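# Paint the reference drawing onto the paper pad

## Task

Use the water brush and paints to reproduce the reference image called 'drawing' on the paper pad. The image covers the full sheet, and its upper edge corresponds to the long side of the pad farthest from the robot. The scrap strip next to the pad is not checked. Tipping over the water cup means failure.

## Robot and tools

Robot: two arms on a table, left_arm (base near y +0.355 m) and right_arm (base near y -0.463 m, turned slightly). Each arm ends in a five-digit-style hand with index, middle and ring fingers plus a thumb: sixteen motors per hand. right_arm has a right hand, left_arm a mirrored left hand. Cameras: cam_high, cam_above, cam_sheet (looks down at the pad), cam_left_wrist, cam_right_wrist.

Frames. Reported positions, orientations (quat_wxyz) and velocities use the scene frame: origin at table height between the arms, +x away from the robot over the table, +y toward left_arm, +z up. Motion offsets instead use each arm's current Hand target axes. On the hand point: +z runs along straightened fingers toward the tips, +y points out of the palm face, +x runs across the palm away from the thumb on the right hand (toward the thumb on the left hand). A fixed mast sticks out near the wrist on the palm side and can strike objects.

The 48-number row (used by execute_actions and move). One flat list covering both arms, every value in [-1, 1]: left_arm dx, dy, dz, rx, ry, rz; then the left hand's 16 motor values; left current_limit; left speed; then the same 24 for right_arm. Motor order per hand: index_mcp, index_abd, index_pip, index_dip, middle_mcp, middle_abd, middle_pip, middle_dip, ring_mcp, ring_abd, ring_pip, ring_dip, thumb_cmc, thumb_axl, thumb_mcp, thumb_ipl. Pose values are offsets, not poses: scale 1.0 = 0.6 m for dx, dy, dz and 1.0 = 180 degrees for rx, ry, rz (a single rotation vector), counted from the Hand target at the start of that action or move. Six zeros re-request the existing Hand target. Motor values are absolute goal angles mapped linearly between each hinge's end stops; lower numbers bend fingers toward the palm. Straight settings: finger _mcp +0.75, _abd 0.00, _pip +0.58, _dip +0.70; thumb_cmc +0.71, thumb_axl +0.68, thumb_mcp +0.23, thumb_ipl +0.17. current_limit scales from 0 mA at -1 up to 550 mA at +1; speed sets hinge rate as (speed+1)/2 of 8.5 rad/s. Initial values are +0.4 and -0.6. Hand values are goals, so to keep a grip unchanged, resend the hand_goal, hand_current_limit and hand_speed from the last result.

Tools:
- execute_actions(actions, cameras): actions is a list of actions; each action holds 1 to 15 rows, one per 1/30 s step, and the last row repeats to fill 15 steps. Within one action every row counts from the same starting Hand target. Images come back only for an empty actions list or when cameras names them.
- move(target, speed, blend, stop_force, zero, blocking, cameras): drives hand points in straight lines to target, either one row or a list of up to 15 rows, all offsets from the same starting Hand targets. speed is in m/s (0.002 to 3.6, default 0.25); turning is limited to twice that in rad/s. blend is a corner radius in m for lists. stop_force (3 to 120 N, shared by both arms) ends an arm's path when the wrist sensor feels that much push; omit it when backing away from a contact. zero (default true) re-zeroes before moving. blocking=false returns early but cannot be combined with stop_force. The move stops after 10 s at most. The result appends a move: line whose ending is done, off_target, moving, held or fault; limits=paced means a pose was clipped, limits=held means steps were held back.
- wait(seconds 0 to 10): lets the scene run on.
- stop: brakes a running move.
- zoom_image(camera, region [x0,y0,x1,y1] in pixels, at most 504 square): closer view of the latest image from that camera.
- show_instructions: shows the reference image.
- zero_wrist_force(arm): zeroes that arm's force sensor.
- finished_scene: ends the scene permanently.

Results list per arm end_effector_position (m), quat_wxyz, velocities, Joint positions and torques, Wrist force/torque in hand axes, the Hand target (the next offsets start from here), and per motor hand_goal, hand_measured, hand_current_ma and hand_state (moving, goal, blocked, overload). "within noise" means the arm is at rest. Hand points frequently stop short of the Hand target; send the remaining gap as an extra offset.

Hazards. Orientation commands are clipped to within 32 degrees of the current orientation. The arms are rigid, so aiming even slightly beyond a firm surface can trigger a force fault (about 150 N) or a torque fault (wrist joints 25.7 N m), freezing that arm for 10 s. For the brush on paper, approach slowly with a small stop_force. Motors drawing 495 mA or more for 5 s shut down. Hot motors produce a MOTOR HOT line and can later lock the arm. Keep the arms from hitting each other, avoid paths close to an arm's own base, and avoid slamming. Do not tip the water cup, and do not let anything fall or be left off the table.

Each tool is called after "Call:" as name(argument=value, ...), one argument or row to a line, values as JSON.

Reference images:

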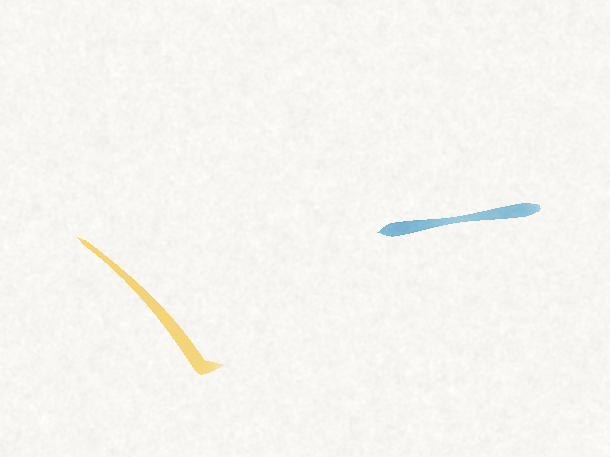

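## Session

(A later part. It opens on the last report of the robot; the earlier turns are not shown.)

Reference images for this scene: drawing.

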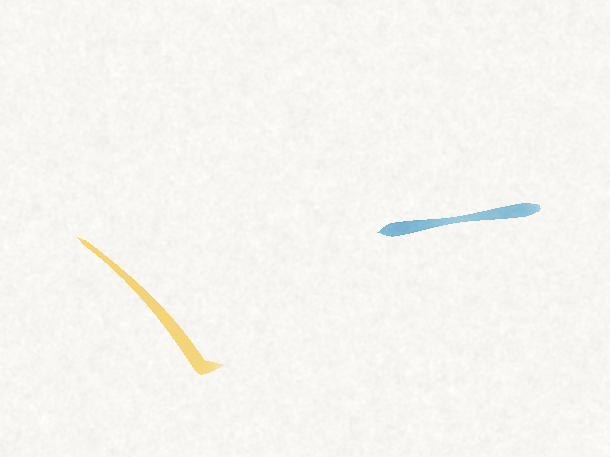

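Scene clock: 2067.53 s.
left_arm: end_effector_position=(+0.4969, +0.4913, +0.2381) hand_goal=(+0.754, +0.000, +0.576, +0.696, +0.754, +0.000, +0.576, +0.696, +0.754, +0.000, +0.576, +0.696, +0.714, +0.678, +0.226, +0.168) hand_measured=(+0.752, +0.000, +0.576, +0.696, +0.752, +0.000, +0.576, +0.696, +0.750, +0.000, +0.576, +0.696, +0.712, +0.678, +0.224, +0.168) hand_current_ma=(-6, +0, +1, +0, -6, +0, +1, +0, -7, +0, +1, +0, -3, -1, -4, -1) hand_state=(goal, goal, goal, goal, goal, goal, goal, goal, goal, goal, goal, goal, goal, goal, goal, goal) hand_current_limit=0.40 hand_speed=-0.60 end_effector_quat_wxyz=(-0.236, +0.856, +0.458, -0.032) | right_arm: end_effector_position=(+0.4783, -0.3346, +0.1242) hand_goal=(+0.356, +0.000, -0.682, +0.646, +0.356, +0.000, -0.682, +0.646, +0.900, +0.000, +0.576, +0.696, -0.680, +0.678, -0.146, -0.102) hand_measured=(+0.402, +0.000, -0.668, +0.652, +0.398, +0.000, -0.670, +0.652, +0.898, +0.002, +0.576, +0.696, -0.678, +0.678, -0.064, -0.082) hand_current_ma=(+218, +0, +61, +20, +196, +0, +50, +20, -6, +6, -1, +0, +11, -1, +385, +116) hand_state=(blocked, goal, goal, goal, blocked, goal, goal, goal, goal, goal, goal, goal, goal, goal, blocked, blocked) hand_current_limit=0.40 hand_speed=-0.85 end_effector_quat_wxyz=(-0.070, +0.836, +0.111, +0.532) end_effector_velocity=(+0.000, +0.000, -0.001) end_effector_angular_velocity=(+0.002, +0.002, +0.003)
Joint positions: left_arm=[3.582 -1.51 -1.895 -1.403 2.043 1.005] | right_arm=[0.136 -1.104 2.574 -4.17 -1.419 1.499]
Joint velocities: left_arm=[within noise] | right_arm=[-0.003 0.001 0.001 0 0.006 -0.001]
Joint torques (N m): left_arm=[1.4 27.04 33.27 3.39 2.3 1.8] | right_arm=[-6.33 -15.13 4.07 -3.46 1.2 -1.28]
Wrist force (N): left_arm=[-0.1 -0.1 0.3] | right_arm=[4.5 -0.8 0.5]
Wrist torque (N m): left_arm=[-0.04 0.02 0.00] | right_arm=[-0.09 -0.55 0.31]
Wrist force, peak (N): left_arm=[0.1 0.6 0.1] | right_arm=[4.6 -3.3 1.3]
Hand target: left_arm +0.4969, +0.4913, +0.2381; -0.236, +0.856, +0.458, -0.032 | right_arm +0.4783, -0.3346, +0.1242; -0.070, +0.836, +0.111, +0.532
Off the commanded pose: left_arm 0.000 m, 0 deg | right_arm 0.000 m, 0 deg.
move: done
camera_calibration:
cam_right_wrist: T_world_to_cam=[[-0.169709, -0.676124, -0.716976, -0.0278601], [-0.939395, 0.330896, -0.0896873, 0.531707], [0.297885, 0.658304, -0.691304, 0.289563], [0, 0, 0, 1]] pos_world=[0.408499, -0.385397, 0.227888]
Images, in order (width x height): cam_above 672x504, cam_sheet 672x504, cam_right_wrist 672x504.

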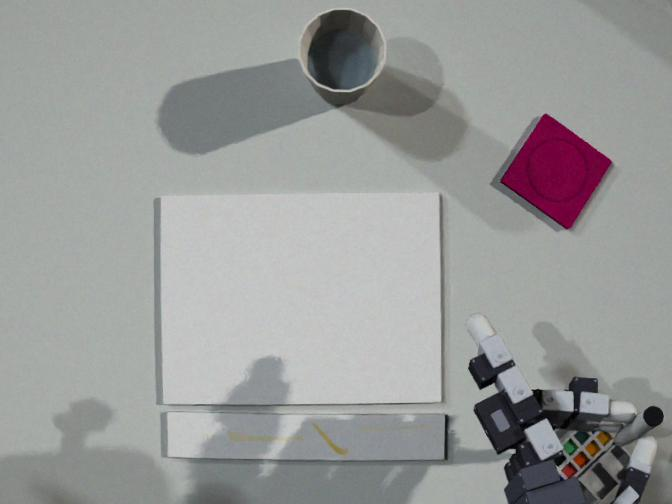

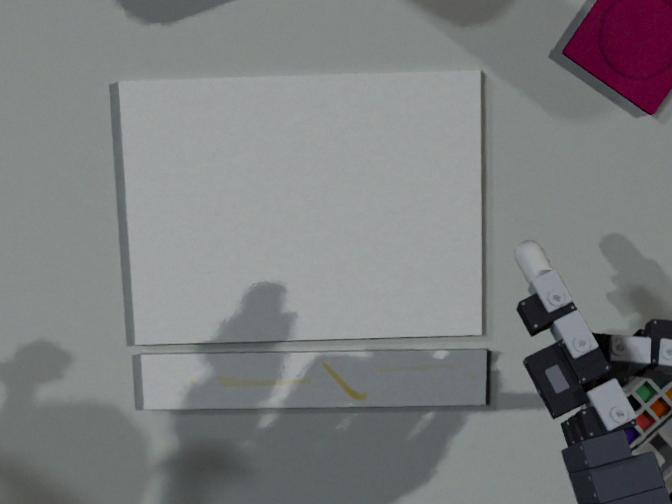

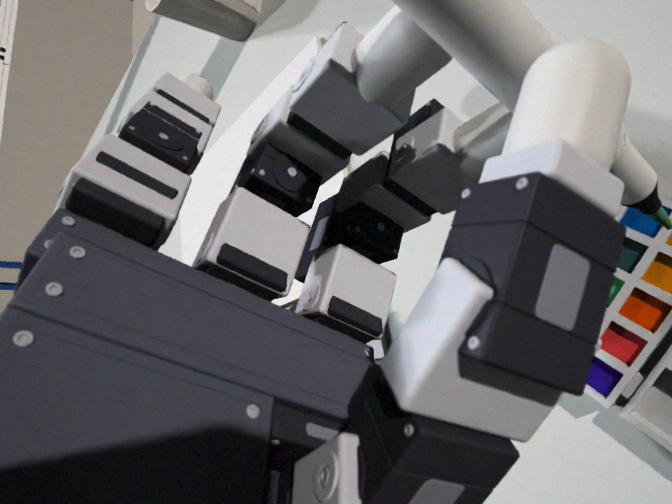

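Call:
move(
  target=[
    [0,0,0,0,0,0,0.754,0,0.576,0.696,0.754,0,0.576,0.696,0.754,0,0.576,0.696,0.714,0.678,0.226,0.168,0.4,-0.6,0.1207,0.0002,-0.0563,0,0,0,0.356,0,-0.683,0.645,0.356,0,-0.683,0.645,0.9,0,0.576,0.696,-0.681,0.677,-0.146,-0.1027,0.4,-0.85],
    [0,0,0,0,0,0,0.754,0,0.576,0.696,0.754,0,0.576,0.696,0.754,0,0.576,0.696,0.714,0.678,0.226,0.168,0.4,-0.6,0.4645,-0.3066,0.5754,0,0.1389,0,0.356,0,-0.683,0.645,0.356,0,-0.683,0.645,0.9,0,0.576,0.696,-0.681,0.677,-0.146,-0.1027,0.4,-0.85],
    [0,0,0,0,0,0,0.754,0,0.576,0.696,0.754,0,0.576,0.696,0.754,0,0.576,0.696,0.714,0.678,0.226,0.168,0.4,-0.6,0.3324,-0.3068,0.6371,0,0.1389,0,0.356,0,-0.683,0.645,0.356,0,-0.683,0.645,0.9,0,0.576,0.696,-0.681,0.677,-0.146,-0.1027,0.4,-0.85],
  ],
  speed=[0.2,0.25,0.1],
  blend=[0.03,0,0],
  cameras=["cam_right_wrist","cam_high","cam_sheet","cam_above"],
)

Call:
zoom_image(
  camera="cam_sheet",
  region=[315, 355, 375, 405],
)

Call:
zoom_image(
  camera="cam_above",
  region=[300, 415, 360, 465],
)

Call:
zoom_image(
  camera="cam_right_wrist",
  region=[552, 130, 672, 250],
)

Scene clock: 2149.17 s.
left_arm: end_effector_position=(+0.4969, +0.4913, +0.2381) hand_goal=(+0.754, +0.000, +0.576, +0.696, +0.754, +0.000, +0.576, +0.696, +0.754, +0.000, +0.576, +0.696, +0.714, +0.678, +0.226, +0.168) hand_measured=(+0.752, +0.000, +0.576, +0.696, +0.752, +0.000, +0.576, +0.696, +0.750, +0.000, +0.576, +0.696, +0.712, +0.678, +0.224, +0.168) hand_current_ma=(-6, +0, +1, +0, -6, +0, +1, +0, -7, +0, +1, +0, -3, -1, -4, -1) hand_state=(goal, goal, goal, goal, goal, goal, goal, goal, goal, goal, goal, goal, goal, goal, goal, goal) hand_current_limit=0.40 hand_speed=-0.60 end_effector_quat_wxyz=(-0.236, +0.856, +0.458, -0.032) | right_arm: end_effector_position=(+0.8461, -0.0445, +0.1431) hand_goal=(+0.356, +0.000, -0.682, +0.646, +0.356, +0.000, -0.682, +0.646, +0.900, +0.000, +0.576, +0.696, -0.680, +0.678, -0.146, -0.102) hand_measured=(+0.402, +0.000, -0.668, +0.652, +0.398, +0.000, -0.670, +0.652, +0.898, +0.002, +0.576, +0.696, -0.678, +0.678, -0.064, -0.082) hand_current_ma=(+218, +0, +61, +20, +196, +0, +50, +20, -6, +6, -1, +0, +11, -1, +385, +116) hand_state=(blocked, goal, goal, goal, blocked, goal, goal, goal, goal, goal, goal, goal, goal, goal, blocked, blocked) hand_current_limit=0.40 hand_speed=-0.85 end_effector_quat_wxyz=(-0.093, +0.701, +0.093, +0.701)
Joint positions: left_arm=[3.582 -1.51 -1.895 -1.403 2.043 1.005] | right_arm=[0.495 -0.299 0.898 -3.741 -1.762 1.57]
Joint torques (N m): left_arm=[1.33 28.37 33.19 3.68 2.21 1.79] | right_arm=[6.11 -74.53 -12.63 0.03 -0.93 0.12]
Wrist force (N): left_arm=[-0.2 0.0 -0.1] | right_arm=[4.6 -1.2 1.2]
Wrist torque (N m): left_arm=[0.01 0.02 -0.01] | right_arm=[-0.23 -0.52 0.46]
Wrist force, peak (N): left_arm=[-0.1 0.5 -0.4] | right_arm=[5.7 -1.4 1.5]
Hand target: left_arm +0.4969, +0.4913, +0.2381; -0.236, +0.856, +0.458, -0.032 | right_arm +0.8460, -0.0445, +0.1430; -0.093, +0.701, +0.093, +0.701
Off the commanded pose: left_arm 0.000 m, 0 deg | right_arm 0.000 m, 0 deg.
move: done
camera_calibration:
cam_right_wrist: T_world_to_cam=[[0.153833, -0.588753, -0.79354, -0.0147107], [-0.828639, 0.360591, -0.428172, 0.738942], [0.538231, 0.723425, -0.432393, -0.235351], [0, 0, 0, 1]] pos_world=[0.741253, -0.104858, 0.202956]
Images, in order (width x height): cam_high 672x504, cam_above 672x504, cam_sheet 672x504, cam_right_wrist 672x504.

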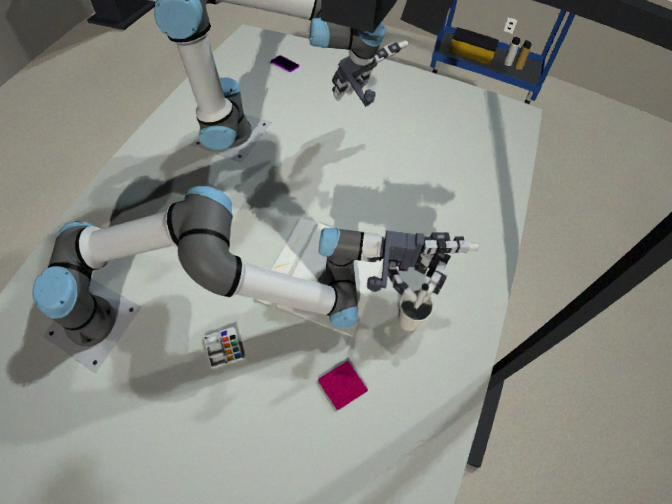

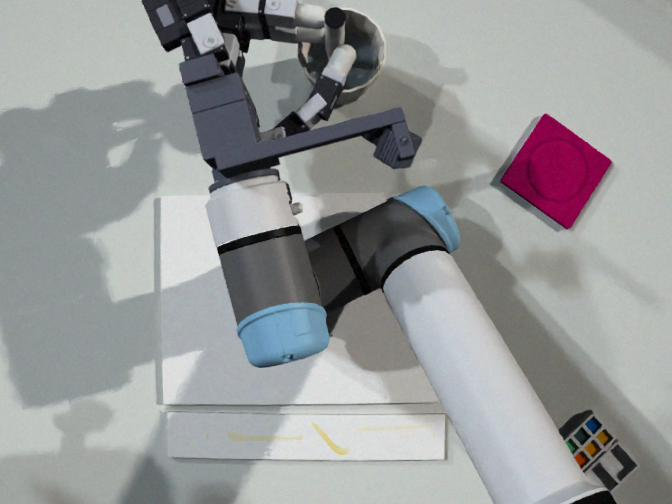

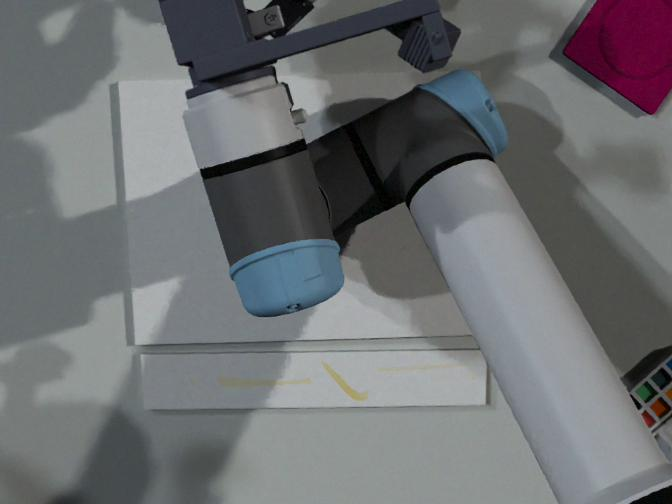

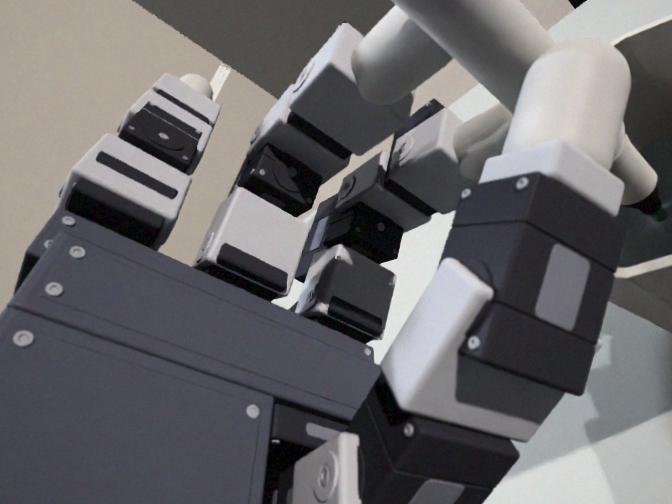

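Scaled by 8.400 from the camera's 672x504 image, which has a finer 960x720 frame.

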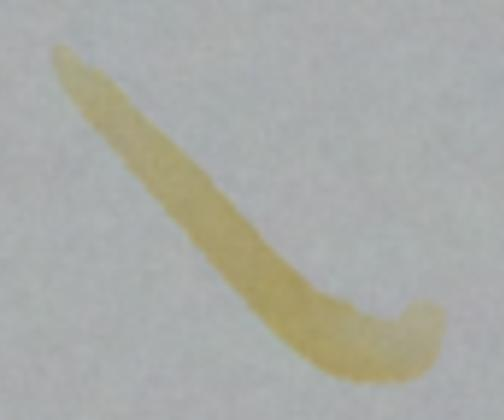

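Scaled by 8.400 from the camera's 672x504 image, which has a finer 960x720 frame.

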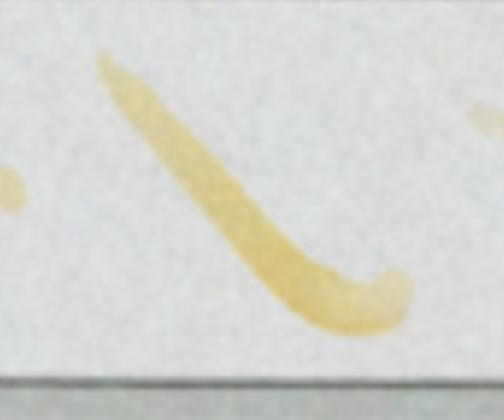

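Scaled by 4.200 from the camera's 672x504 image, which has a finer 960x720 frame.

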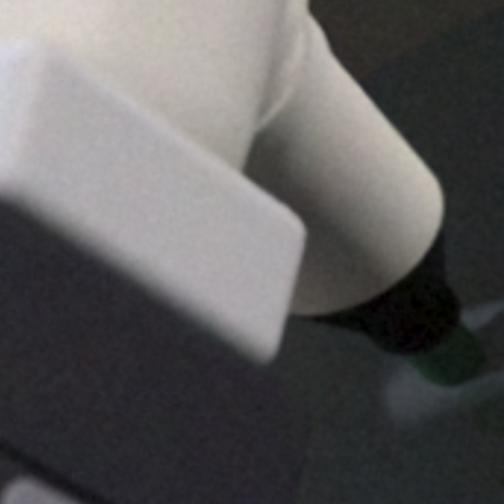

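Call:
move(
  target=[
    [0,0,0,0,0,0,0.754,0,0.576,0.696,0.754,0,0.576,0.696,0.754,0,0.576,0.696,0.714,0.678,0.226,0.168,0.4,-0.6,0.1667,0,0,0,0,0,0.356,0,-0.683,0.645,0.356,0,-0.683,0.645,0.9,0,0.576,0.696,-0.681,0.677,-0.146,-0.1027,0.4,-0.85],
    [0,0,0,0,0,0,0.754,0,0.576,0.696,0.754,0,0.576,0.696,0.754,0,0.576,0.696,0.714,0.678,0.226,0.168,0.4,-0.6,-0.0472,-0.2573,-0.4126,0,-0.1389,0,0.356,0,-0.683,0.645,0.356,0,-0.683,0.645,0.9,0,0.576,0.696,-0.681,0.677,-0.146,-0.1027,0.4,-0.85],
    [0,0,0,0,0,0,0.754,0,0.576,0.696,0.754,0,0.576,0.696,0.754,0,0.576,0.696,0.714,0.678,0.226,0.168,0.4,-0.6,-0.0972,-0.2573,-0.4126,0,-0.1389,0,0.356,0,-0.683,0.645,0.356,0,-0.683,0.645,0.9,0,0.576,0.696,-0.681,0.677,-0.146,-0.1027,0.4,-0.85],
  ],
  speed=[0.12,0.25,0.06],
  blend=[0.01,0.005,0],
  cameras=["cam_right_wrist","cam_high","cam_above"],
)

Call:
zoom_image(
  camera="cam_right_wrist",
  region=[572, 170, 672, 270],
)

Call:
zoom_image(
  camera="cam_high",
  region=[250, 200, 400, 340],
)

Scene clock: 2221.60 s.
left_arm: end_effector_position=(+0.4969, +0.4913, +0.2381) hand_goal=(+0.754, +0.000, +0.576, +0.696, +0.754, +0.000, +0.576, +0.696, +0.754, +0.000, +0.576, +0.696, +0.714, +0.678, +0.226, +0.168) hand_measured=(+0.752, +0.000, +0.576, +0.696, +0.752, +0.000, +0.576, +0.696, +0.750, +0.000, +0.576, +0.696, +0.712, +0.678, +0.224, +0.168) hand_current_ma=(-6, +0, +1, +0, -6, +0, +1, +0, -7, +0, +1, +0, -3, -1, -4, -1) hand_state=(goal, goal, goal, goal, goal, goal, goal, goal, goal, goal, goal, goal, goal, goal, goal, goal) hand_current_limit=0.40 hand_speed=-0.60 end_effector_quat_wxyz=(-0.236, +0.856, +0.458, -0.032) | right_arm: end_effector_position=(+0.5668, +0.0399, +0.0847) hand_goal=(+0.356, +0.000, -0.682, +0.646, +0.356, +0.000, -0.682, +0.646, +0.900, +0.000, +0.576, +0.696, -0.680, +0.678, -0.146, -0.102) hand_measured=(+0.402, +0.000, -0.668, +0.652, +0.398, +0.000, -0.670, +0.652, +0.898, +0.002, +0.576, +0.696, -0.678, +0.678, -0.064, -0.082) hand_current_ma=(+218, +0, +61, +20, +196, +0, +50, +20, -6, +6, -1, +0, +11, -1, +385, +116) hand_state=(blocked, goal, goal, goal, blocked, goal, goal, goal, goal, goal, goal, goal, goal, goal, blocked, blocked) hand_current_limit=0.40 hand_speed=-0.85 end_effector_quat_wxyz=(-0.070, +0.836, +0.111, +0.532)
Joint positions: left_arm=[3.582 -1.51 -1.895 -1.403 2.043 1.005] | right_arm=[0.822 -0.664 1.574 -3.559 -2.036 1.807]
Joint torques (N m): left_arm=[2.02 27.03 32.81 3.56 2.31 1.75] | right_arm=[8.41 -62.19 -9.53 -0.95 -1.93 1.06]
Wrist force (N): left_arm=[0.2 0.1 -0.1] | right_arm=[4.1 -1.0 0.5]
Wrist torque (N m): left_arm=[0.03 -0.03 0.02] | right_arm=[-0.09 -0.51 0.43]
Wrist force, peak (N): left_arm=[0.3 -0.2 0.6] | right_arm=[6.1 0.0 2.8]
Hand target: left_arm +0.4969, +0.4913, +0.2381; -0.236, +0.856, +0.458, -0.032 | right_arm +0.5668, +0.0399, +0.0847; -0.070, +0.836, +0.111, +0.532
Off the commanded pose: left_arm 0.000 m, 0 deg | right_arm 0.000 m, 0 deg.
move: done
camera_calibration:
cam_right_wrist: T_world_to_cam=[[-0.169625, -0.676102, -0.717017, 0.212085], [-0.939417, 0.330829, -0.0897132, 0.487404], [0.297865, 0.65836, -0.691259, -0.0105706], [0, 0, 0, 1]] pos_world=[0.496999, -0.0108968, 0.188488]
Images, in order (width x height): cam_high 672x504, cam_above 672x504, cam_right_wrist 672x504.

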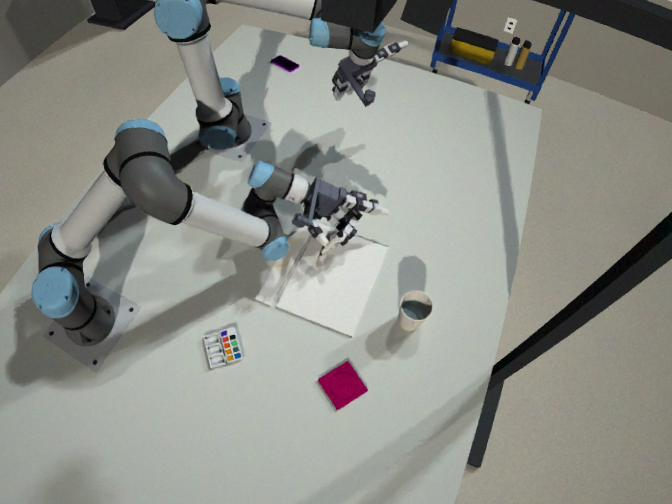

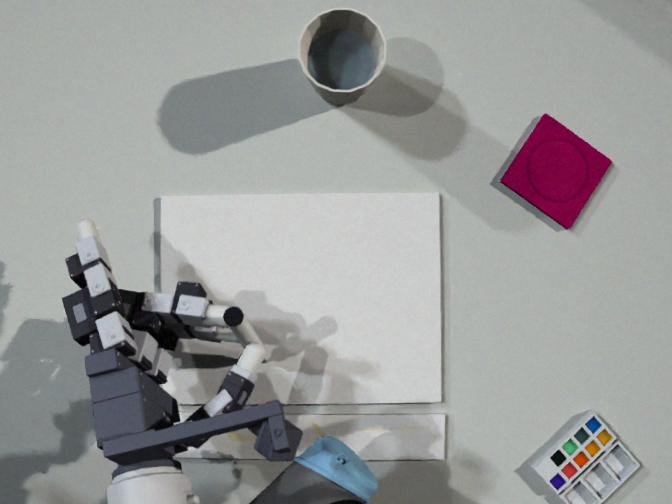

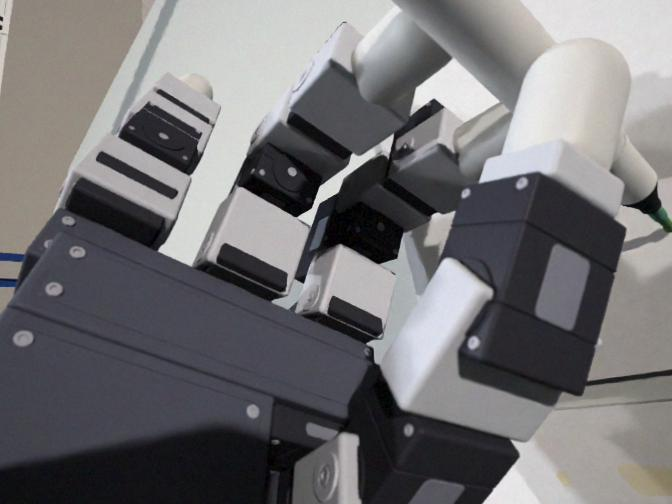

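Scaled by 5.040 from the camera's 672x504 image, which has a finer 960x720 frame.

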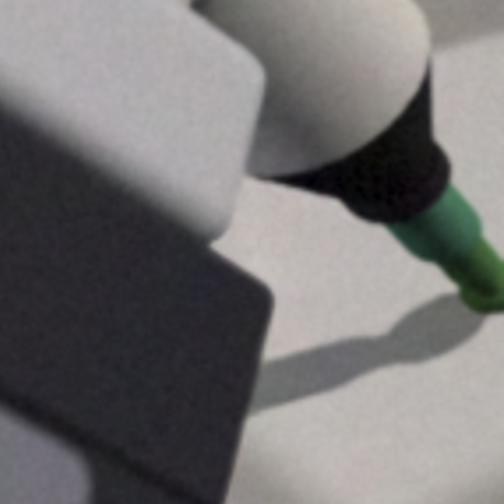

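Scaled by 3.360 from the camera's 672x504 image, which has a finer 960x720 frame.

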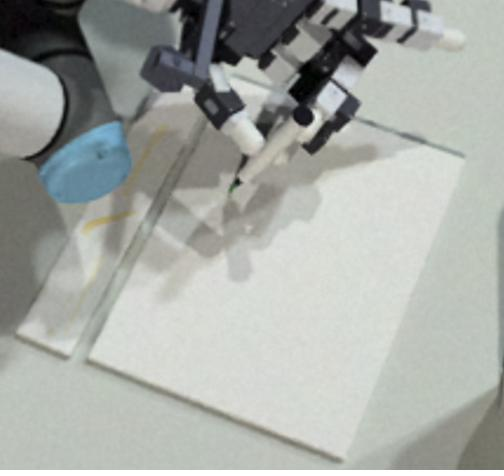

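Call:
move(
  target=[0,0,0,0,0,0,0.754,0,0.576,0.696,0.754,0,0.576,0.696,0.754,0,0.576,0.696,0.714,0.678,0.226,0.168,0.4,-0.6,0.0091,0,-0.0042,0,0,0,0.356,0,-0.683,0.645,0.356,0,-0.683,0.645,0.9,0,0.576,0.696,-0.681,0.677,-0.146,-0.1027,0.4,-0.85],
  speed=0.06,
  cameras=["cam_right_wrist","cam_high"],
)

Call:
zoom_image(
  camera="cam_right_wrist",
  region=[572, 170, 672, 270],
)

Call:
zoom_image(
  camera="cam_high",
  region=[290, 220, 350, 280],
)

Scene clock: 2233.80 s.
left_arm: end_effector_position=(+0.4969, +0.4913, +0.2381) hand_goal=(+0.754, +0.000, +0.576, +0.696, +0.754, +0.000, +0.576, +0.696, +0.754, +0.000, +0.576, +0.696, +0.714, +0.678, +0.226, +0.168) hand_measured=(+0.752, +0.000, +0.576, +0.696, +0.752, +0.000, +0.576, +0.696, +0.750, +0.000, +0.576, +0.696, +0.712, +0.678, +0.224, +0.168) hand_current_ma=(-6, +0, +1, +0, -6, +0, +1, +0, -7, +0, +1, +0, -3, -1, -4, -1) hand_state=(goal, goal, goal, goal, goal, goal, goal, goal, goal, goal, goal, goal, goal, goal, goal, goal) hand_current_limit=0.40 hand_speed=-0.60 end_effector_quat_wxyz=(-0.236, +0.856, +0.458, -0.032) | right_arm: end_effector_position=(+0.5668, +0.0399, +0.0909) hand_goal=(+0.356, +0.000, -0.682, +0.646, +0.356, +0.000, -0.682, +0.646, +0.900, +0.000, +0.576, +0.696, -0.680, +0.678, -0.146, -0.102) hand_measured=(+0.402, +0.000, -0.668, +0.652, +0.398, +0.000, -0.670, +0.652, +0.898, +0.002, +0.576, +0.696, -0.678, +0.678, -0.064, -0.082) hand_current_ma=(+218, +0, +61, +20, +196, +0, +50, +20, -6, +6, -1, +0, +11, -1, +385, +116) hand_state=(blocked, goal, goal, goal, blocked, goal, goal, goal, goal, goal, goal, goal, goal, goal, blocked, blocked) hand_current_limit=0.40 hand_speed=-0.85 end_effector_quat_wxyz=(-0.070, +0.836, +0.111, +0.532)
Joint positions: left_arm=[3.582 -1.51 -1.895 -1.403 2.043 1.005] | right_arm=[0.822 -0.675 1.576 -3.549 -2.036 1.807]
Joint torques (N m): left_arm=[2.42 27.18 32.73 3.46 2.22 1.87] | right_arm=[5.29 -44.45 -9.57 -3.13 -1.17 0.4]
Wrist force (N): left_arm=[-0.1 0.0 0.5] | right_arm=[4.1 -1.0 0.4]
Wrist torque (N m): left_arm=[-0.04 0.02 0.01] | right_arm=[-0.09 -0.51 0.42]
Wrist force, peak (N): left_arm=[-0.2 0.4 0.7] | right_arm=[4.4 -1.0 0.6]
Hand target: left_arm +0.4969, +0.4913, +0.2381; -0.236, +0.856, +0.458, -0.032 | right_arm +0.5668, +0.0399, +0.0908; -0.070, +0.836, +0.111, +0.532
Off the commanded pose: left_arm 0.000 m, 0 deg | right_arm 0.000 m, 0 deg.
move: done
camera_calibration:
cam_right_wrist: T_world_to_cam=[[-0.169608, -0.676228, -0.716903, 0.216427], [-0.939449, 0.330738, -0.0897138, 0.487966], [0.297774, 0.658277, -0.691377, -0.0062859], [0, 0, 0, 1]] pos_world=[0.496999, -0.0108972, 0.194588]
Images, in order (width x height): cam_high 672x504, cam_right_wrist 672x504.

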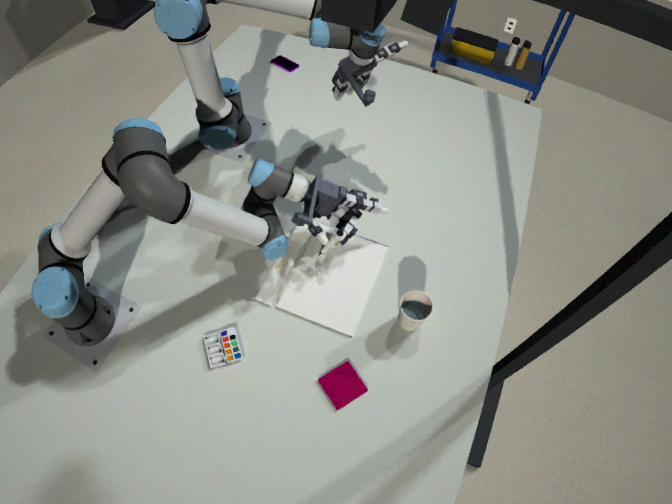

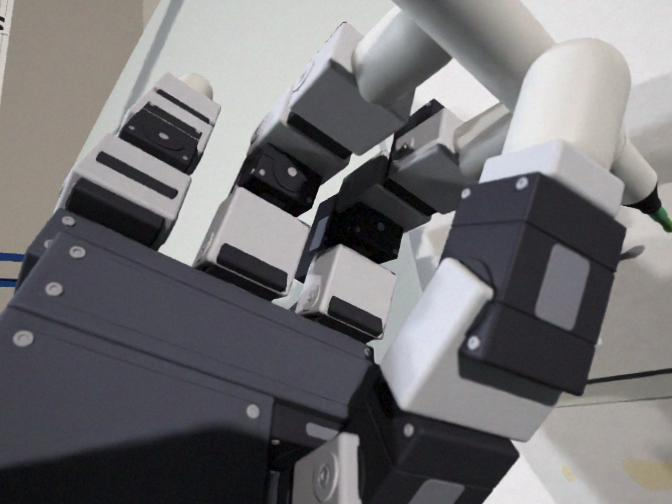

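Scaled by 5.040 from the camera's 672x504 image, which has a finer 960x720 frame.

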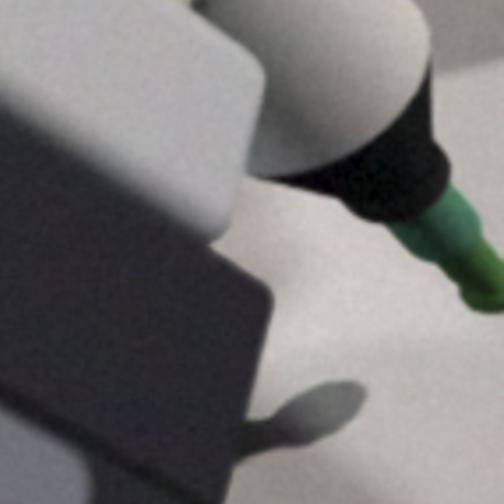

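Scaled by 8.400 from the camera's 672x504 image, which has a finer 960x720 frame.

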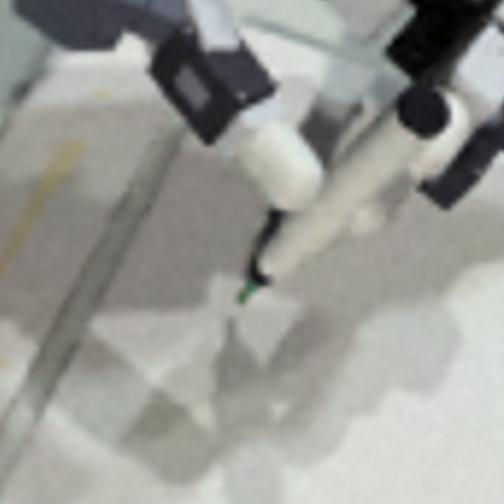

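Call:
move(
  target=[
    [0,0,0,0,0,0,0.754,0,0.576,0.696,0.754,0,0.576,0.696,0.754,0,0.576,0.696,0.714,0.678,0.226,0.168,0.4,-0.6,0.0516,0,-0.0241,0,0,0,0.356,0,-0.683,0.645,0.356,0,-0.683,0.645,0.9,0,0.576,0.696,-0.681,0.677,-0.146,-0.1027,0.4,-0.85],
    [0,0,0,0,0,0,0.754,0,0.576,0.696,0.754,0,0.576,0.696,0.754,0,0.576,0.696,0.714,0.678,0.226,0.168,0.4,-0.6,-0.1113,0.5688,-0.2919,0,0,0,0.356,0,-0.683,0.645,0.356,0,-0.683,0.645,0.9,0,0.576,0.696,-0.681,0.677,-0.146,-0.1027,0.4,-0.85],
  ],
  speed=[0.12,0.25],
  blend=[0.01,0],
  cameras=["cam_right_wrist","cam_sheet"],
)

Call:
zoom_image(
  camera="cam_sheet",
  region=[200, 240, 320, 330],
)

Call:
move(
  target=[
    [0,0,0,0,0,0,0.754,0,0.576,0.696,0.754,0,0.576,0.696,0.754,0,0.576,0.696,0.714,0.678,0.226,0.168,0.4,-0.6,-0.0422,-0.0001,0.0197,0,0,0,0.356,0,-0.683,0.645,0.356,0,-0.683,0.645,0.9,0,0.576,0.696,-0.681,0.677,-0.146,-0.1027,0.4,-0.85],
    [0,0,0,0,0,0,0.754,0,0.576,0.696,0.754,0,0.576,0.696,0.754,0,0.576,0.696,0.714,0.678,0.226,0.168,0.4,-0.6,-0.0402,0.0012,0.0241,0,0,0,0.356,0,-0.683,0.645,0.356,0,-0.683,0.645,0.9,0,0.576,0.696,-0.681,0.677,-0.146,-0.1027,0.4,-0.85],
    [0,0,0,0,0,0,0.754,0,0.576,0.696,0.754,0,0.576,0.696,0.754,0,0.576,0.696,0.714,0.678,0.226,0.168,0.4,-0.6,-0.0416,-0.0049,0.0209,0,0,0,0.356,0,-0.683,0.645,0.356,0,-0.683,0.645,0.9,0,0.576,0.696,-0.681,0.677,-0.146,-0.1027,0.4,-0.85],
    [0,0,0,0,0,0,0.754,0,0.576,0.696,0.754,0,0.576,0.696,0.754,0,0.576,0.696,0.714,0.678,0.226,0.168,0.4,-0.6,-0.0442,-0.0014,0.0153,0,0,0,0.356,0,-0.683,0.645,0.356,0,-0.683,0.645,0.9,0,0.576,0.696,-0.681,0.677,-0.146,-0.1027,0.4,-0.85],
    [0,0,0,0,0,0,0.754,0,0.576,0.696,0.754,0,0.576,0.696,0.754,0,0.576,0.696,0.714,0.678,0.226,0.168,0.4,-0.6,-0.0428,0.0047,0.0185,0,0,0,0.356,0,-0.683,0.645,0.356,0,-0.683,0.645,0.9,0,0.576,0.696,-0.681,0.677,-0.146,-0.1027,0.4,-0.85],
    [0,0,0,0,0,0,0.754,0,0.576,0.696,0.754,0,0.576,0.696,0.754,0,0.576,0.696,0.714,0.678,0.226,0.168,0.4,-0.6,-0.0402,0.0012,0.0241,0,0,0,0.356,0,-0.683,0.645,0.356,0,-0.683,0.645,0.9,0,0.576,0.696,-0.681,0.677,-0.146,-0.1027,0.4,-0.85],
    [0,0,0,0,0,0,0.754,0,0.576,0.696,0.754,0,0.576,0.696,0.754,0,0.576,0.696,0.714,0.678,0.226,0.168,0.4,-0.6,-0.0416,-0.0049,0.0209,0,0,0,0.356,0,-0.683,0.645,0.356,0,-0.683,0.645,0.9,0,0.576,0.696,-0.681,0.677,-0.146,-0.1027,0.4,-0.85],
    [0,0,0,0,0,0,0.754,0,0.576,0.696,0.754,0,0.576,0.696,0.754,0,0.576,0.696,0.714,0.678,0.226,0.168,0.4,-0.6,-0.0442,-0.0014,0.0153,0,0,0,0.356,0,-0.683,0.645,0.356,0,-0.683,0.645,0.9,0,0.576,0.696,-0.681,0.677,-0.146,-0.1027,0.4,-0.85],
    [0,0,0,0,0,0,0.754,0,0.576,0.696,0.754,0,0.576,0.696,0.754,0,0.576,0.696,0.714,0.678,0.226,0.168,0.4,-0.6,-0.0428,0.0047,0.0185,0,0,0,0.356,0,-0.683,0.645,0.356,0,-0.683,0.645,0.9,0,0.576,0.696,-0.681,0.677,-0.146,-0.1027,0.4,-0.85],
    [0,0,0,0,0,0,0.754,0,0.576,0.696,0.754,0,0.576,0.696,0.754,0,0.576,0.696,0.714,0.678,0.226,0.168,0.4,-0.6,-0.0402,0.0012,0.0241,0,0,0,0.356,0,-0.683,0.645,0.356,0,-0.683,0.645,0.9,0,0.576,0.696,-0.681,0.677,-0.146,-0.1027,0.4,-0.85],
    [0,0,0,0,0,0,0.754,0,0.576,0.696,0.754,0,0.576,0.696,0.754,0,0.576,0.696,0.714,0.678,0.226,0.168,0.4,-0.6,-0.0416,-0.0049,0.0209,0,0,0,0.356,0,-0.683,0.645,0.356,0,-0.683,0.645,0.9,0,0.576,0.696,-0.681,0.677,-0.146,-0.1027,0.4,-0.85],
  ],
  speed=[0.06,0.02,0.006,0.006,0.006,0.006,0.006,0.006,0.006,0.006,0.006],
  blend=[0.001,0.001,0.001,0.001,0.001,0.001,0.001,0.001,0.001,0.001,0],
  cameras=["cam_right_wrist"],
)

Call:
zoom_image(
  camera="cam_right_wrist",
  region=[552, 160, 672, 280],
)

Scene clock: 2290.00 s.
left_arm: end_effector_position=(+0.4969, +0.4913, +0.2381) hand_goal=(+0.754, +0.000, +0.576, +0.696, +0.754, +0.000, +0.576, +0.696, +0.754, +0.000, +0.576, +0.696, +0.714, +0.678, +0.226, +0.168) hand_measured=(+0.752, +0.000, +0.576, +0.696, +0.752, +0.000, +0.576, +0.696, +0.750, +0.000, +0.576, +0.696, +0.712, +0.678, +0.224, +0.168) hand_current_ma=(-6, +0, +1, +0, -6, +0, +1, +0, -7, +0, +1, +0, -3, -1, -4, -1) hand_state=(goal, goal, goal, goal, goal, goal, goal, goal, goal, goal, goal, goal, goal, goal, goal, goal) hand_current_limit=0.40 hand_speed=-0.60 end_effector_quat_wxyz=(-0.236, +0.856, +0.458, -0.032) | right_arm: end_effector_position=(+0.4754, -0.3383, +0.1044) hand_goal=(+0.356, +0.000, -0.682, +0.646, +0.356, +0.000, -0.682, +0.646, +0.900, +0.000, +0.576, +0.696, -0.680, +0.678, -0.146, -0.102) hand_measured=(+0.402, +0.000, -0.668, +0.652, +0.398, +0.000, -0.670, +0.652, +0.898, +0.002, +0.576, +0.696, -0.678, +0.678, -0.064, -0.082) hand_current_ma=(+218, +0, +61, +20, +196, +0, +50, +20, -6, +6, -1, +0, +11, -1, +385, +116) hand_state=(blocked, goal, goal, goal, blocked, goal, goal, goal, goal, goal, goal, goal, goal, goal, blocked, blocked) hand_current_limit=0.40 hand_speed=-0.85 end_effector_quat_wxyz=(-0.070, +0.836, +0.111, +0.532) end_effector_velocity=(+0.000, +0.000, +0.001) end_effector_angular_velocity=(+0.001, -0.002, +0.002)
Joint positions: left_arm=[3.582 -1.51 -1.895 -1.403 2.043 1.005] | right_arm=[0.123 -1.019 2.582 -4.262 -1.407 1.493]
Joint velocities: left_arm=[within noise] | right_arm=[-0.003 -0.001 0.001 -0.002 0.005 -0.001]
Joint torques (N m): left_arm=[2.1 27.65 33.12 3.47 2.32 1.81] | right_arm=[-6.79 -35.27 3.87 -4.02 1.62 -1.23]
Wrist force (N): left_arm=[-0.3 0.1 -0.1] | right_arm=[4.3 -0.6 0.6]
Wrist torque (N m): left_arm=[0.01 0.03 -0.02] | right_arm=[-0.08 -0.54 0.30]
Wrist force, peak (N): left_arm=[-0.3 0.1 0.6] | right_arm=[5.5 -2.8 0.8]
Hand target: left_arm +0.4969, +0.4913, +0.2381; -0.236, +0.856, +0.458, -0.032 | right_arm +0.4754, -0.3383, +0.1045; -0.070, +0.836, +0.111, +0.532
Off the commanded pose: left_arm 0.000 m, 0 deg | right_arm 0.000 m, 0 deg.
move: done
camera_calibration:
cam_right_wrist: T_world_to_cam=[[-0.169942, -0.676122, -0.716923, -0.0448947], [-0.939418, 0.330911, -0.089396, 0.528394], [0.297681, 0.658298, -0.691397, 0.279344], [0, 0, 0, 1]] pos_world=[0.405598, -0.389097, 0.208188]
Images, in order (width x height): cam_sheet 672x504, cam_right_wrist 672x504.

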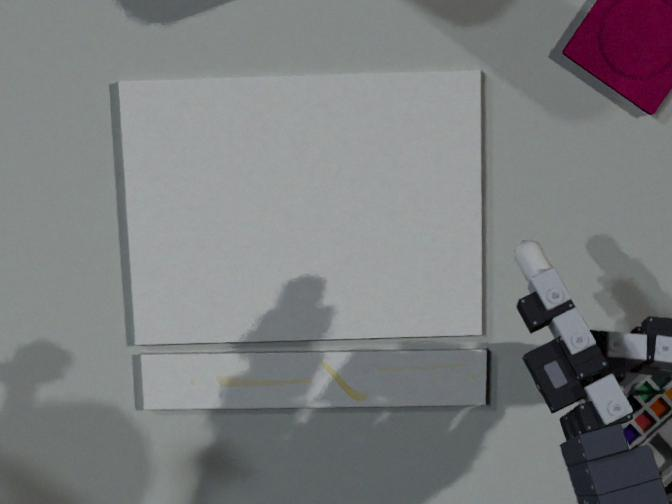

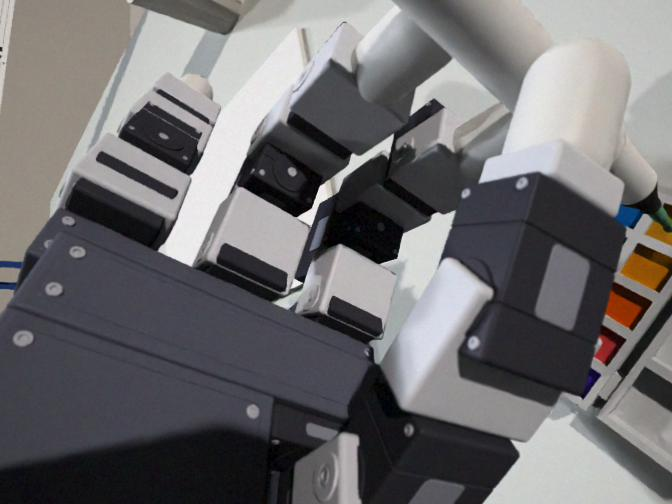

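Scaled by 4.200 from the camera's 672x504 image, which has a finer 960x720 frame.

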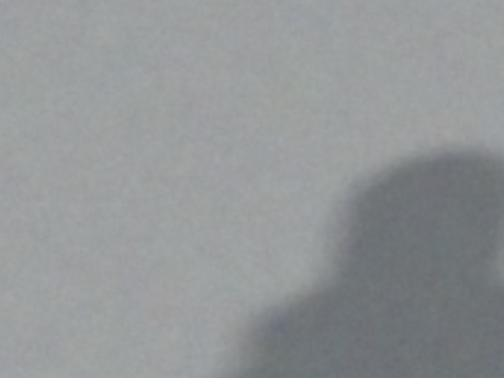

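Scene clock: 2297.20 s.
left_arm: end_effector_position=(+0.4969, +0.4913, +0.2381) hand_goal=(+0.754, +0.000, +0.576, +0.696, +0.754, +0.000, +0.576, +0.696, +0.754, +0.000, +0.576, +0.696, +0.714, +0.678, +0.226, +0.168) hand_measured=(+0.752, +0.000, +0.576, +0.696, +0.752, +0.000, +0.576, +0.696, +0.750, +0.000, +0.576, +0.696, +0.712, +0.678, +0.224, +0.168) hand_current_ma=(-6, +0, +1, +0, -6, +0, +1, +0, -7, +0, +1, +0, -3, -1, -4, -1) hand_state=(goal, goal, goal, goal, goal, goal, goal, goal, goal, goal, goal, goal, goal, goal, goal, goal) hand_current_limit=0.40 hand_speed=-0.60 end_effector_quat_wxyz=(-0.236, +0.856, +0.458, -0.032) | right_arm: end_effector_position=(+0.4753, -0.3352, +0.0766) hand_goal=(+0.356, +0.000, -0.682, +0.646, +0.356, +0.000, -0.682, +0.646, +0.900, +0.000, +0.576, +0.696, -0.680, +0.678, -0.146, -0.102) hand_measured=(+0.402, +0.000, -0.668, +0.652, +0.398, +0.000, -0.670, +0.652, +0.898, +0.002, +0.576, +0.696, -0.678, +0.678, -0.064, -0.082) hand_current_ma=(+218, +0, +61, +20, +196, +0, +50, +20, -6, +6, -1, +0, +11, -1, +385, +116) hand_state=(blocked, goal, goal, goal, blocked, goal, goal, goal, goal, goal, goal, goal, goal, goal, blocked, blocked) hand_current_limit=0.40 hand_speed=-0.85 end_effector_quat_wxyz=(-0.070, +0.836, +0.111, +0.532)
Joint positions: left_arm=[3.582 -1.51 -1.895 -1.403 2.043 1.005] | right_arm=[0.135 -0.897 2.564 -4.366 -1.418 1.498]
Joint torques (N m): left_arm=[1.22 27.47 33.41 3.37 2.28 1.83] | right_arm=[-3.73 -17.41 6.51 -3.91 0.33 0.68]
Wrist force (N): left_arm=[-0.1 0.3 0.5] | right_arm=[4.3 -0.8 0.7]
Wrist torque (N m): left_arm=[0.00 0.02 0.00] | right_arm=[-0.08 -0.53 0.29]
Wrist force, peak (N): left_arm=[-0.3 0.4 0.5] | right_arm=[5.1 -0.7 0.4]
Hand target: left_arm +0.4969, +0.4913, +0.2381; -0.236, +0.856, +0.458, -0.032 | right_arm +0.4754, -0.3353, +0.0766; -0.070, +0.836, +0.111, +0.532
Off the commanded pose: left_arm 0.000 m, 0 deg | right_arm 0.000 m, 0 deg.
move: done
camera_calibration:
cam_right_wrist: T_world_to_cam=[[-0.169608, -0.676228, -0.716903, -0.0629253], [-0.939449, 0.330738, -0.0897138, 0.524793], [0.297774, 0.658277, -0.691377, 0.258063], [0, 0, 0, 1]] pos_world=[0.405499, -0.385997, 0.180388]
Images, in order (width x height): cam_right_wrist 672x504.

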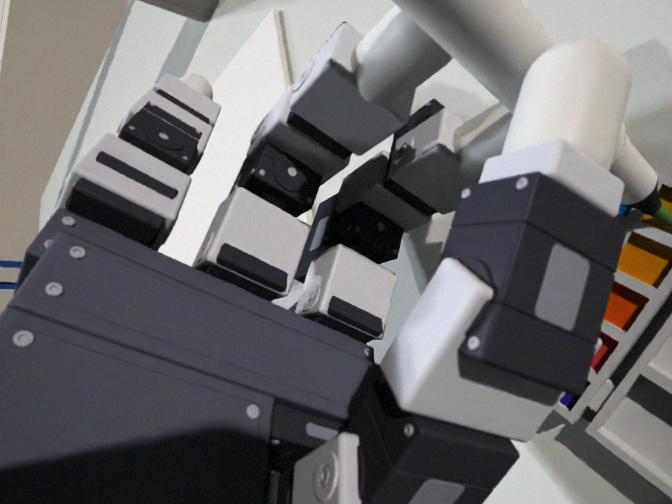

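Scaled by 4.200 from the camera's 672x504 image, which has a finer 960x720 frame.

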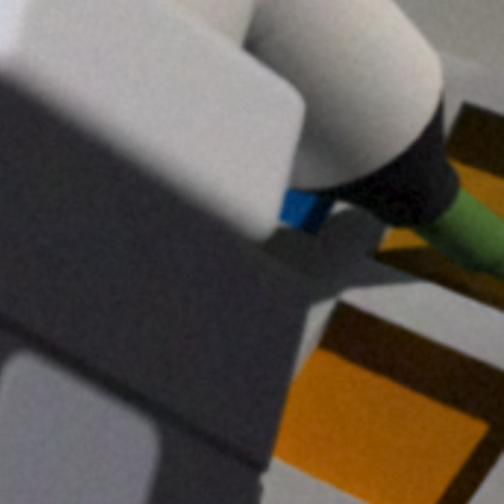

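Call:
move(
  target=[
    [0,0,0,0,0,0,0.754,0,0.576,0.696,0.754,0,0.576,0.696,0.754,0,0.576,0.696,0.714,0.678,0.226,0.168,0.4,-0.6,-0.0026,0.0035,-0.0056,0,0,0,0.356,0,-0.683,0.645,0.356,0,-0.683,0.645,0.9,0,0.576,0.696,-0.681,0.677,-0.146,-0.1027,0.4,-0.85],
    [0,0,0,0,0,0,0.754,0,0.576,0.696,0.754,0,0.576,0.696,0.754,0,0.576,0.696,0.714,0.678,0.226,0.168,0.4,-0.6,-0.0012,0.0096,-0.0024,0,0,0,0.356,0,-0.683,0.645,0.356,0,-0.683,0.645,0.9,0,0.576,0.696,-0.681,0.677,-0.146,-0.1027,0.4,-0.85],
    [0,0,0,0,0,0,0.754,0,0.576,0.696,0.754,0,0.576,0.696,0.754,0,0.576,0.696,0.714,0.678,0.226,0.168,0.4,-0.6,0.0014,0.0061,0.0032,0,0,0,0.356,0,-0.683,0.645,0.356,0,-0.683,0.645,0.9,0,0.576,0.696,-0.681,0.677,-0.146,-0.1027,0.4,-0.85],
    [0,0,0,0,0,0,0.754,0,0.576,0.696,0.754,0,0.576,0.696,0.754,0,0.576,0.696,0.714,0.678,0.226,0.168,0.4,-0.6,0,0,0,0,0,0,0.356,0,-0.683,0.645,0.356,0,-0.683,0.645,0.9,0,0.576,0.696,-0.681,0.677,-0.146,-0.1027,0.4,-0.85],
    [0,0,0,0,0,0,0.754,0,0.576,0.696,0.754,0,0.576,0.696,0.754,0,0.576,0.696,0.714,0.678,0.226,0.168,0.4,-0.6,-0.0026,0.0035,-0.0056,0,0,0,0.356,0,-0.683,0.645,0.356,0,-0.683,0.645,0.9,0,0.576,0.696,-0.681,0.677,-0.146,-0.1027,0.4,-0.85],
    [0,0,0,0,0,0,0.754,0,0.576,0.696,0.754,0,0.576,0.696,0.754,0,0.576,0.696,0.714,0.678,0.226,0.168,0.4,-0.6,-0.0012,0.0096,-0.0024,0,0,0,0.356,0,-0.683,0.645,0.356,0,-0.683,0.645,0.9,0,0.576,0.696,-0.681,0.677,-0.146,-0.1027,0.4,-0.85],
    [0,0,0,0,0,0,0.754,0,0.576,0.696,0.754,0,0.576,0.696,0.754,0,0.576,0.696,0.714,0.678,0.226,0.168,0.4,-0.6,0.0014,0.0061,0.0032,0,0,0,0.356,0,-0.683,0.645,0.356,0,-0.683,0.645,0.9,0,0.576,0.696,-0.681,0.677,-0.146,-0.1027,0.4,-0.85],
  ],
  speed=0.006,
  blend=[0.001,0.001,0.001,0.001,0.001,0.001,0],
  cameras=["cam_right_wrist"],
)

Call:
zoom_image(
  camera="cam_right_wrist",
  region=[552, 160, 672, 280],
)

Call:
move(
  target=[0,0,0,0,0,0,0.754,0,0.576,0.696,0.754,0,0.576,0.696,0.754,0,0.576,0.696,0.714,0.678,0.226,0.168,0.4,-0.6,0.0709,0,-0.0331,0,0,0,0.356,0,-0.683,0.645,0.356,0,-0.683,0.645,0.9,0,0.576,0.696,-0.681,0.677,-0.146,-0.1027,0.4,-0.85],
  speed=0.1,
  cameras=["cam_right_wrist"],
)

Call:
zoom_image(
  camera="cam_right_wrist",
  region=[552, 160, 672, 280],
)

Scene clock: 2331.07 s.
left_arm: end_effector_position=(+0.4969, +0.4913, +0.2381) hand_goal=(+0.754, +0.000, +0.576, +0.696, +0.754, +0.000, +0.576, +0.696, +0.754, +0.000, +0.576, +0.696, +0.714, +0.678, +0.226, +0.168) hand_measured=(+0.752, +0.000, +0.576, +0.696, +0.752, +0.000, +0.576, +0.696, +0.750, +0.000, +0.576, +0.696, +0.712, +0.678, +0.224, +0.168) hand_current_ma=(-6, +0, +1, +0, -6, +0, +1, +0, -7, +0, +1, +0, -3, -1, -4, -1) hand_state=(goal, goal, goal, goal, goal, goal, goal, goal, goal, goal, goal, goal, goal, goal, goal, goal) hand_current_limit=0.40 hand_speed=-0.60 end_effector_quat_wxyz=(-0.236, +0.856, +0.458, -0.032) | right_arm: end_effector_position=(+0.4784, -0.3382, +0.0766) hand_goal=(+0.356, +0.000, -0.682, +0.646, +0.356, +0.000, -0.682, +0.646, +0.900, +0.000, +0.576, +0.696, -0.680, +0.678, -0.146, -0.102) hand_measured=(+0.402, +0.000, -0.668, +0.652, +0.398, +0.000, -0.670, +0.652, +0.898, +0.002, +0.576, +0.696, -0.678, +0.678, -0.064, -0.082) hand_current_ma=(+218, +0, +61, +20, +196, +0, +50, +20, -6, +6, -1, +0, +11, -1, +385, +116) hand_state=(blocked, goal, goal, goal, blocked, goal, goal, goal, goal, goal, goal, goal, goal, goal, blocked, blocked) hand_current_limit=0.40 hand_speed=-0.85 end_effector_quat_wxyz=(-0.070, +0.836, +0.111, +0.532)
Joint positions: left_arm=[3.582 -1.51 -1.895 -1.403 2.043 1.005] | right_arm=[0.123 -0.897 2.561 -4.362 -1.407 1.493]
Joint torques (N m): left_arm=[2.85 26.25 32.54 3.45 2.25 1.86] | right_arm=[-1.8 -39.22 3.99 -2.69 -0.07 0.65]
Wrist force (N): left_arm=[0.3 -0.1 0.3] | right_arm=[4.4 -0.7 0.5]
Wrist torque (N m): left_arm=[-0.02 -0.04 0.04] | right_arm=[-0.05 -0.54 0.30]
Wrist force, peak (N): left_arm=[-0.1 0.7 0.3] | right_arm=[4.7 -1.1 0.6]
Hand target: left_arm +0.4969, +0.4913, +0.2381; -0.236, +0.856, +0.458, -0.032 | right_arm +0.4783, -0.3383, +0.0766; -0.070, +0.836, +0.111, +0.532
Off the commanded pose: left_arm 0.000 m, 0 deg | right_arm 0.000 m, 0 deg.
move: done
camera_calibration:
cam_right_wrist: T_world_to_cam=[[-0.169608, -0.676228, -0.716903, -0.0644999], [-0.939449, 0.330738, -0.0897138, 0.528688], [0.297774, 0.658277, -0.691377, 0.259045], [0, 0, 0, 1]] pos_world=[0.408599, -0.388997, 0.180288]
Images, in order (width x height): cam_right_wrist 672x504.

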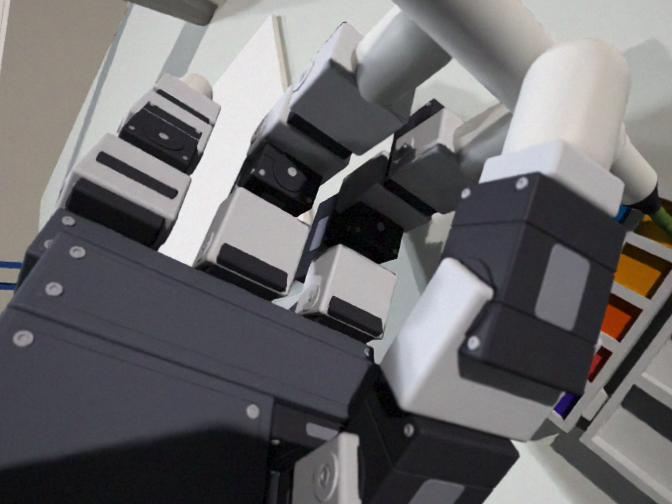

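Scaled by 4.200 from the camera's 672x504 image, which has a finer 960x720 frame.

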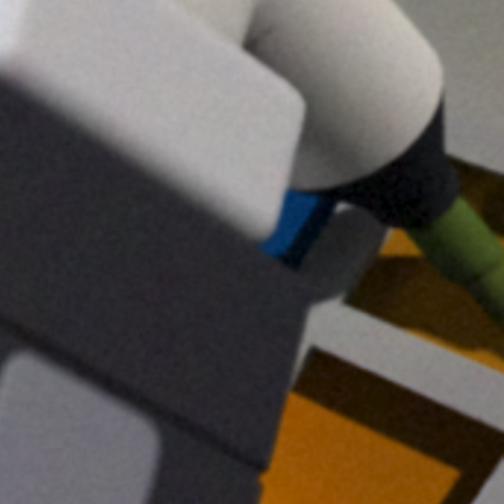

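Scene clock: 2332.00 s.
left_arm: end_effector_position=(+0.4969, +0.4913, +0.2381) hand_goal=(+0.754, +0.000, +0.576, +0.696, +0.754, +0.000, +0.576, +0.696, +0.754, +0.000, +0.576, +0.696, +0.714, +0.678, +0.226, +0.168) hand_measured=(+0.752, +0.000, +0.576, +0.696, +0.752, +0.000, +0.576, +0.696, +0.750, +0.000, +0.576, +0.696, +0.712, +0.678, +0.224, +0.168) hand_current_ma=(-6, +0, +1, +0, -6, +0, +1, +0, -7, +0, +1, +0, -3, -1, -4, -1) hand_state=(goal, goal, goal, goal, goal, goal, goal, goal, goal, goal, goal, goal, goal, goal, goal, goal) hand_current_limit=0.40 hand_speed=-0.60 end_effector_quat_wxyz=(-0.236, +0.856, +0.458, -0.032) | right_arm: end_effector_position=(+0.4783, -0.3383, +0.1235) hand_goal=(+0.356, +0.000, -0.682, +0.646, +0.356, +0.000, -0.682, +0.646, +0.900, +0.000, +0.576, +0.696, -0.680, +0.678, -0.146, -0.102) hand_measured=(+0.402, +0.000, -0.668, +0.652, +0.398, +0.000, -0.670, +0.652, +0.898, +0.002, +0.576, +0.696, -0.678, +0.678, -0.064, -0.082) hand_current_ma=(+218, +0, +61, +20, +196, +0, +50, +20, -6, +6, -1, +0, +11, -1, +385, +116) hand_state=(blocked, goal, goal, goal, blocked, goal, goal, goal, goal, goal, goal, goal, goal, goal, blocked, blocked) hand_current_limit=0.40 hand_speed=-0.85 end_effector_quat_wxyz=(-0.070, +0.836, +0.111, +0.532)
Joint positions: left_arm=[3.582 -1.51 -1.895 -1.403 2.043 1.005] | right_arm=[0.122 -1.102 2.58 -4.176 -1.407 1.493]
Joint torques (N m): left_arm=[1.75 26.93 32.81 3.4 2.28 1.99] | right_arm=[0.18 -34.02 -10.38 -1.48 -1.11 0.93]
Wrist force (N): left_arm=[0.1 0.1 0.1] | right_arm=[4.3 -0.8 0.7]
Wrist torque (N m): left_arm=[0.01 -0.03 0.02] | right_arm=[-0.09 -0.54 0.29]
Wrist force, peak (N): left_arm=[-0.2 0.1 0.4] | right_arm=[5.2 -1.0 0.3]
Hand target: left_arm +0.4969, +0.4913, +0.2381; -0.236, +0.856, +0.458, -0.032 | right_arm +0.4783, -0.3382, +0.1235; -0.070, +0.836, +0.111, +0.532
Off the commanded pose: left_arm 0.000 m, 0 deg | right_arm 0.000 m, 0 deg.
move: done
camera_calibration:
cam_right_wrist: T_world_to_cam=[[-0.169739, -0.676181, -0.716915, -0.0308875], [-0.939425, 0.330831, -0.0896131, 0.532839], [0.297773, 0.658277, -0.691377, 0.291567], [0, 0, 0, 1]] pos_world=[0.408499, -0.389097, 0.227188]
Images, in order (width x height): cam_right_wrist 672x504.

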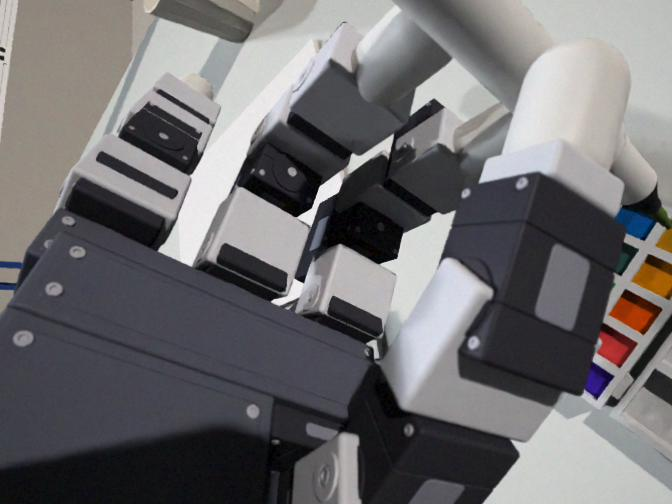

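Scaled by 4.200 from the camera's 672x504 image, which has a finer 960x720 frame.

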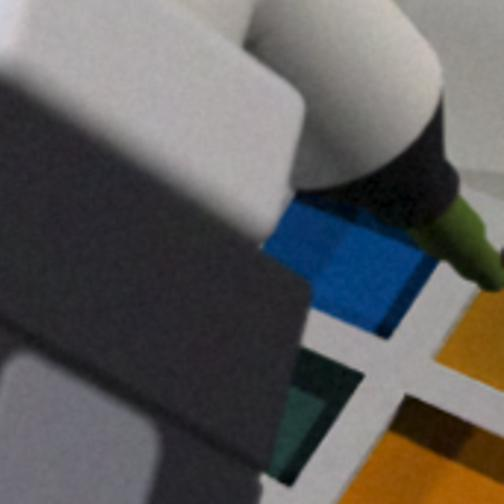

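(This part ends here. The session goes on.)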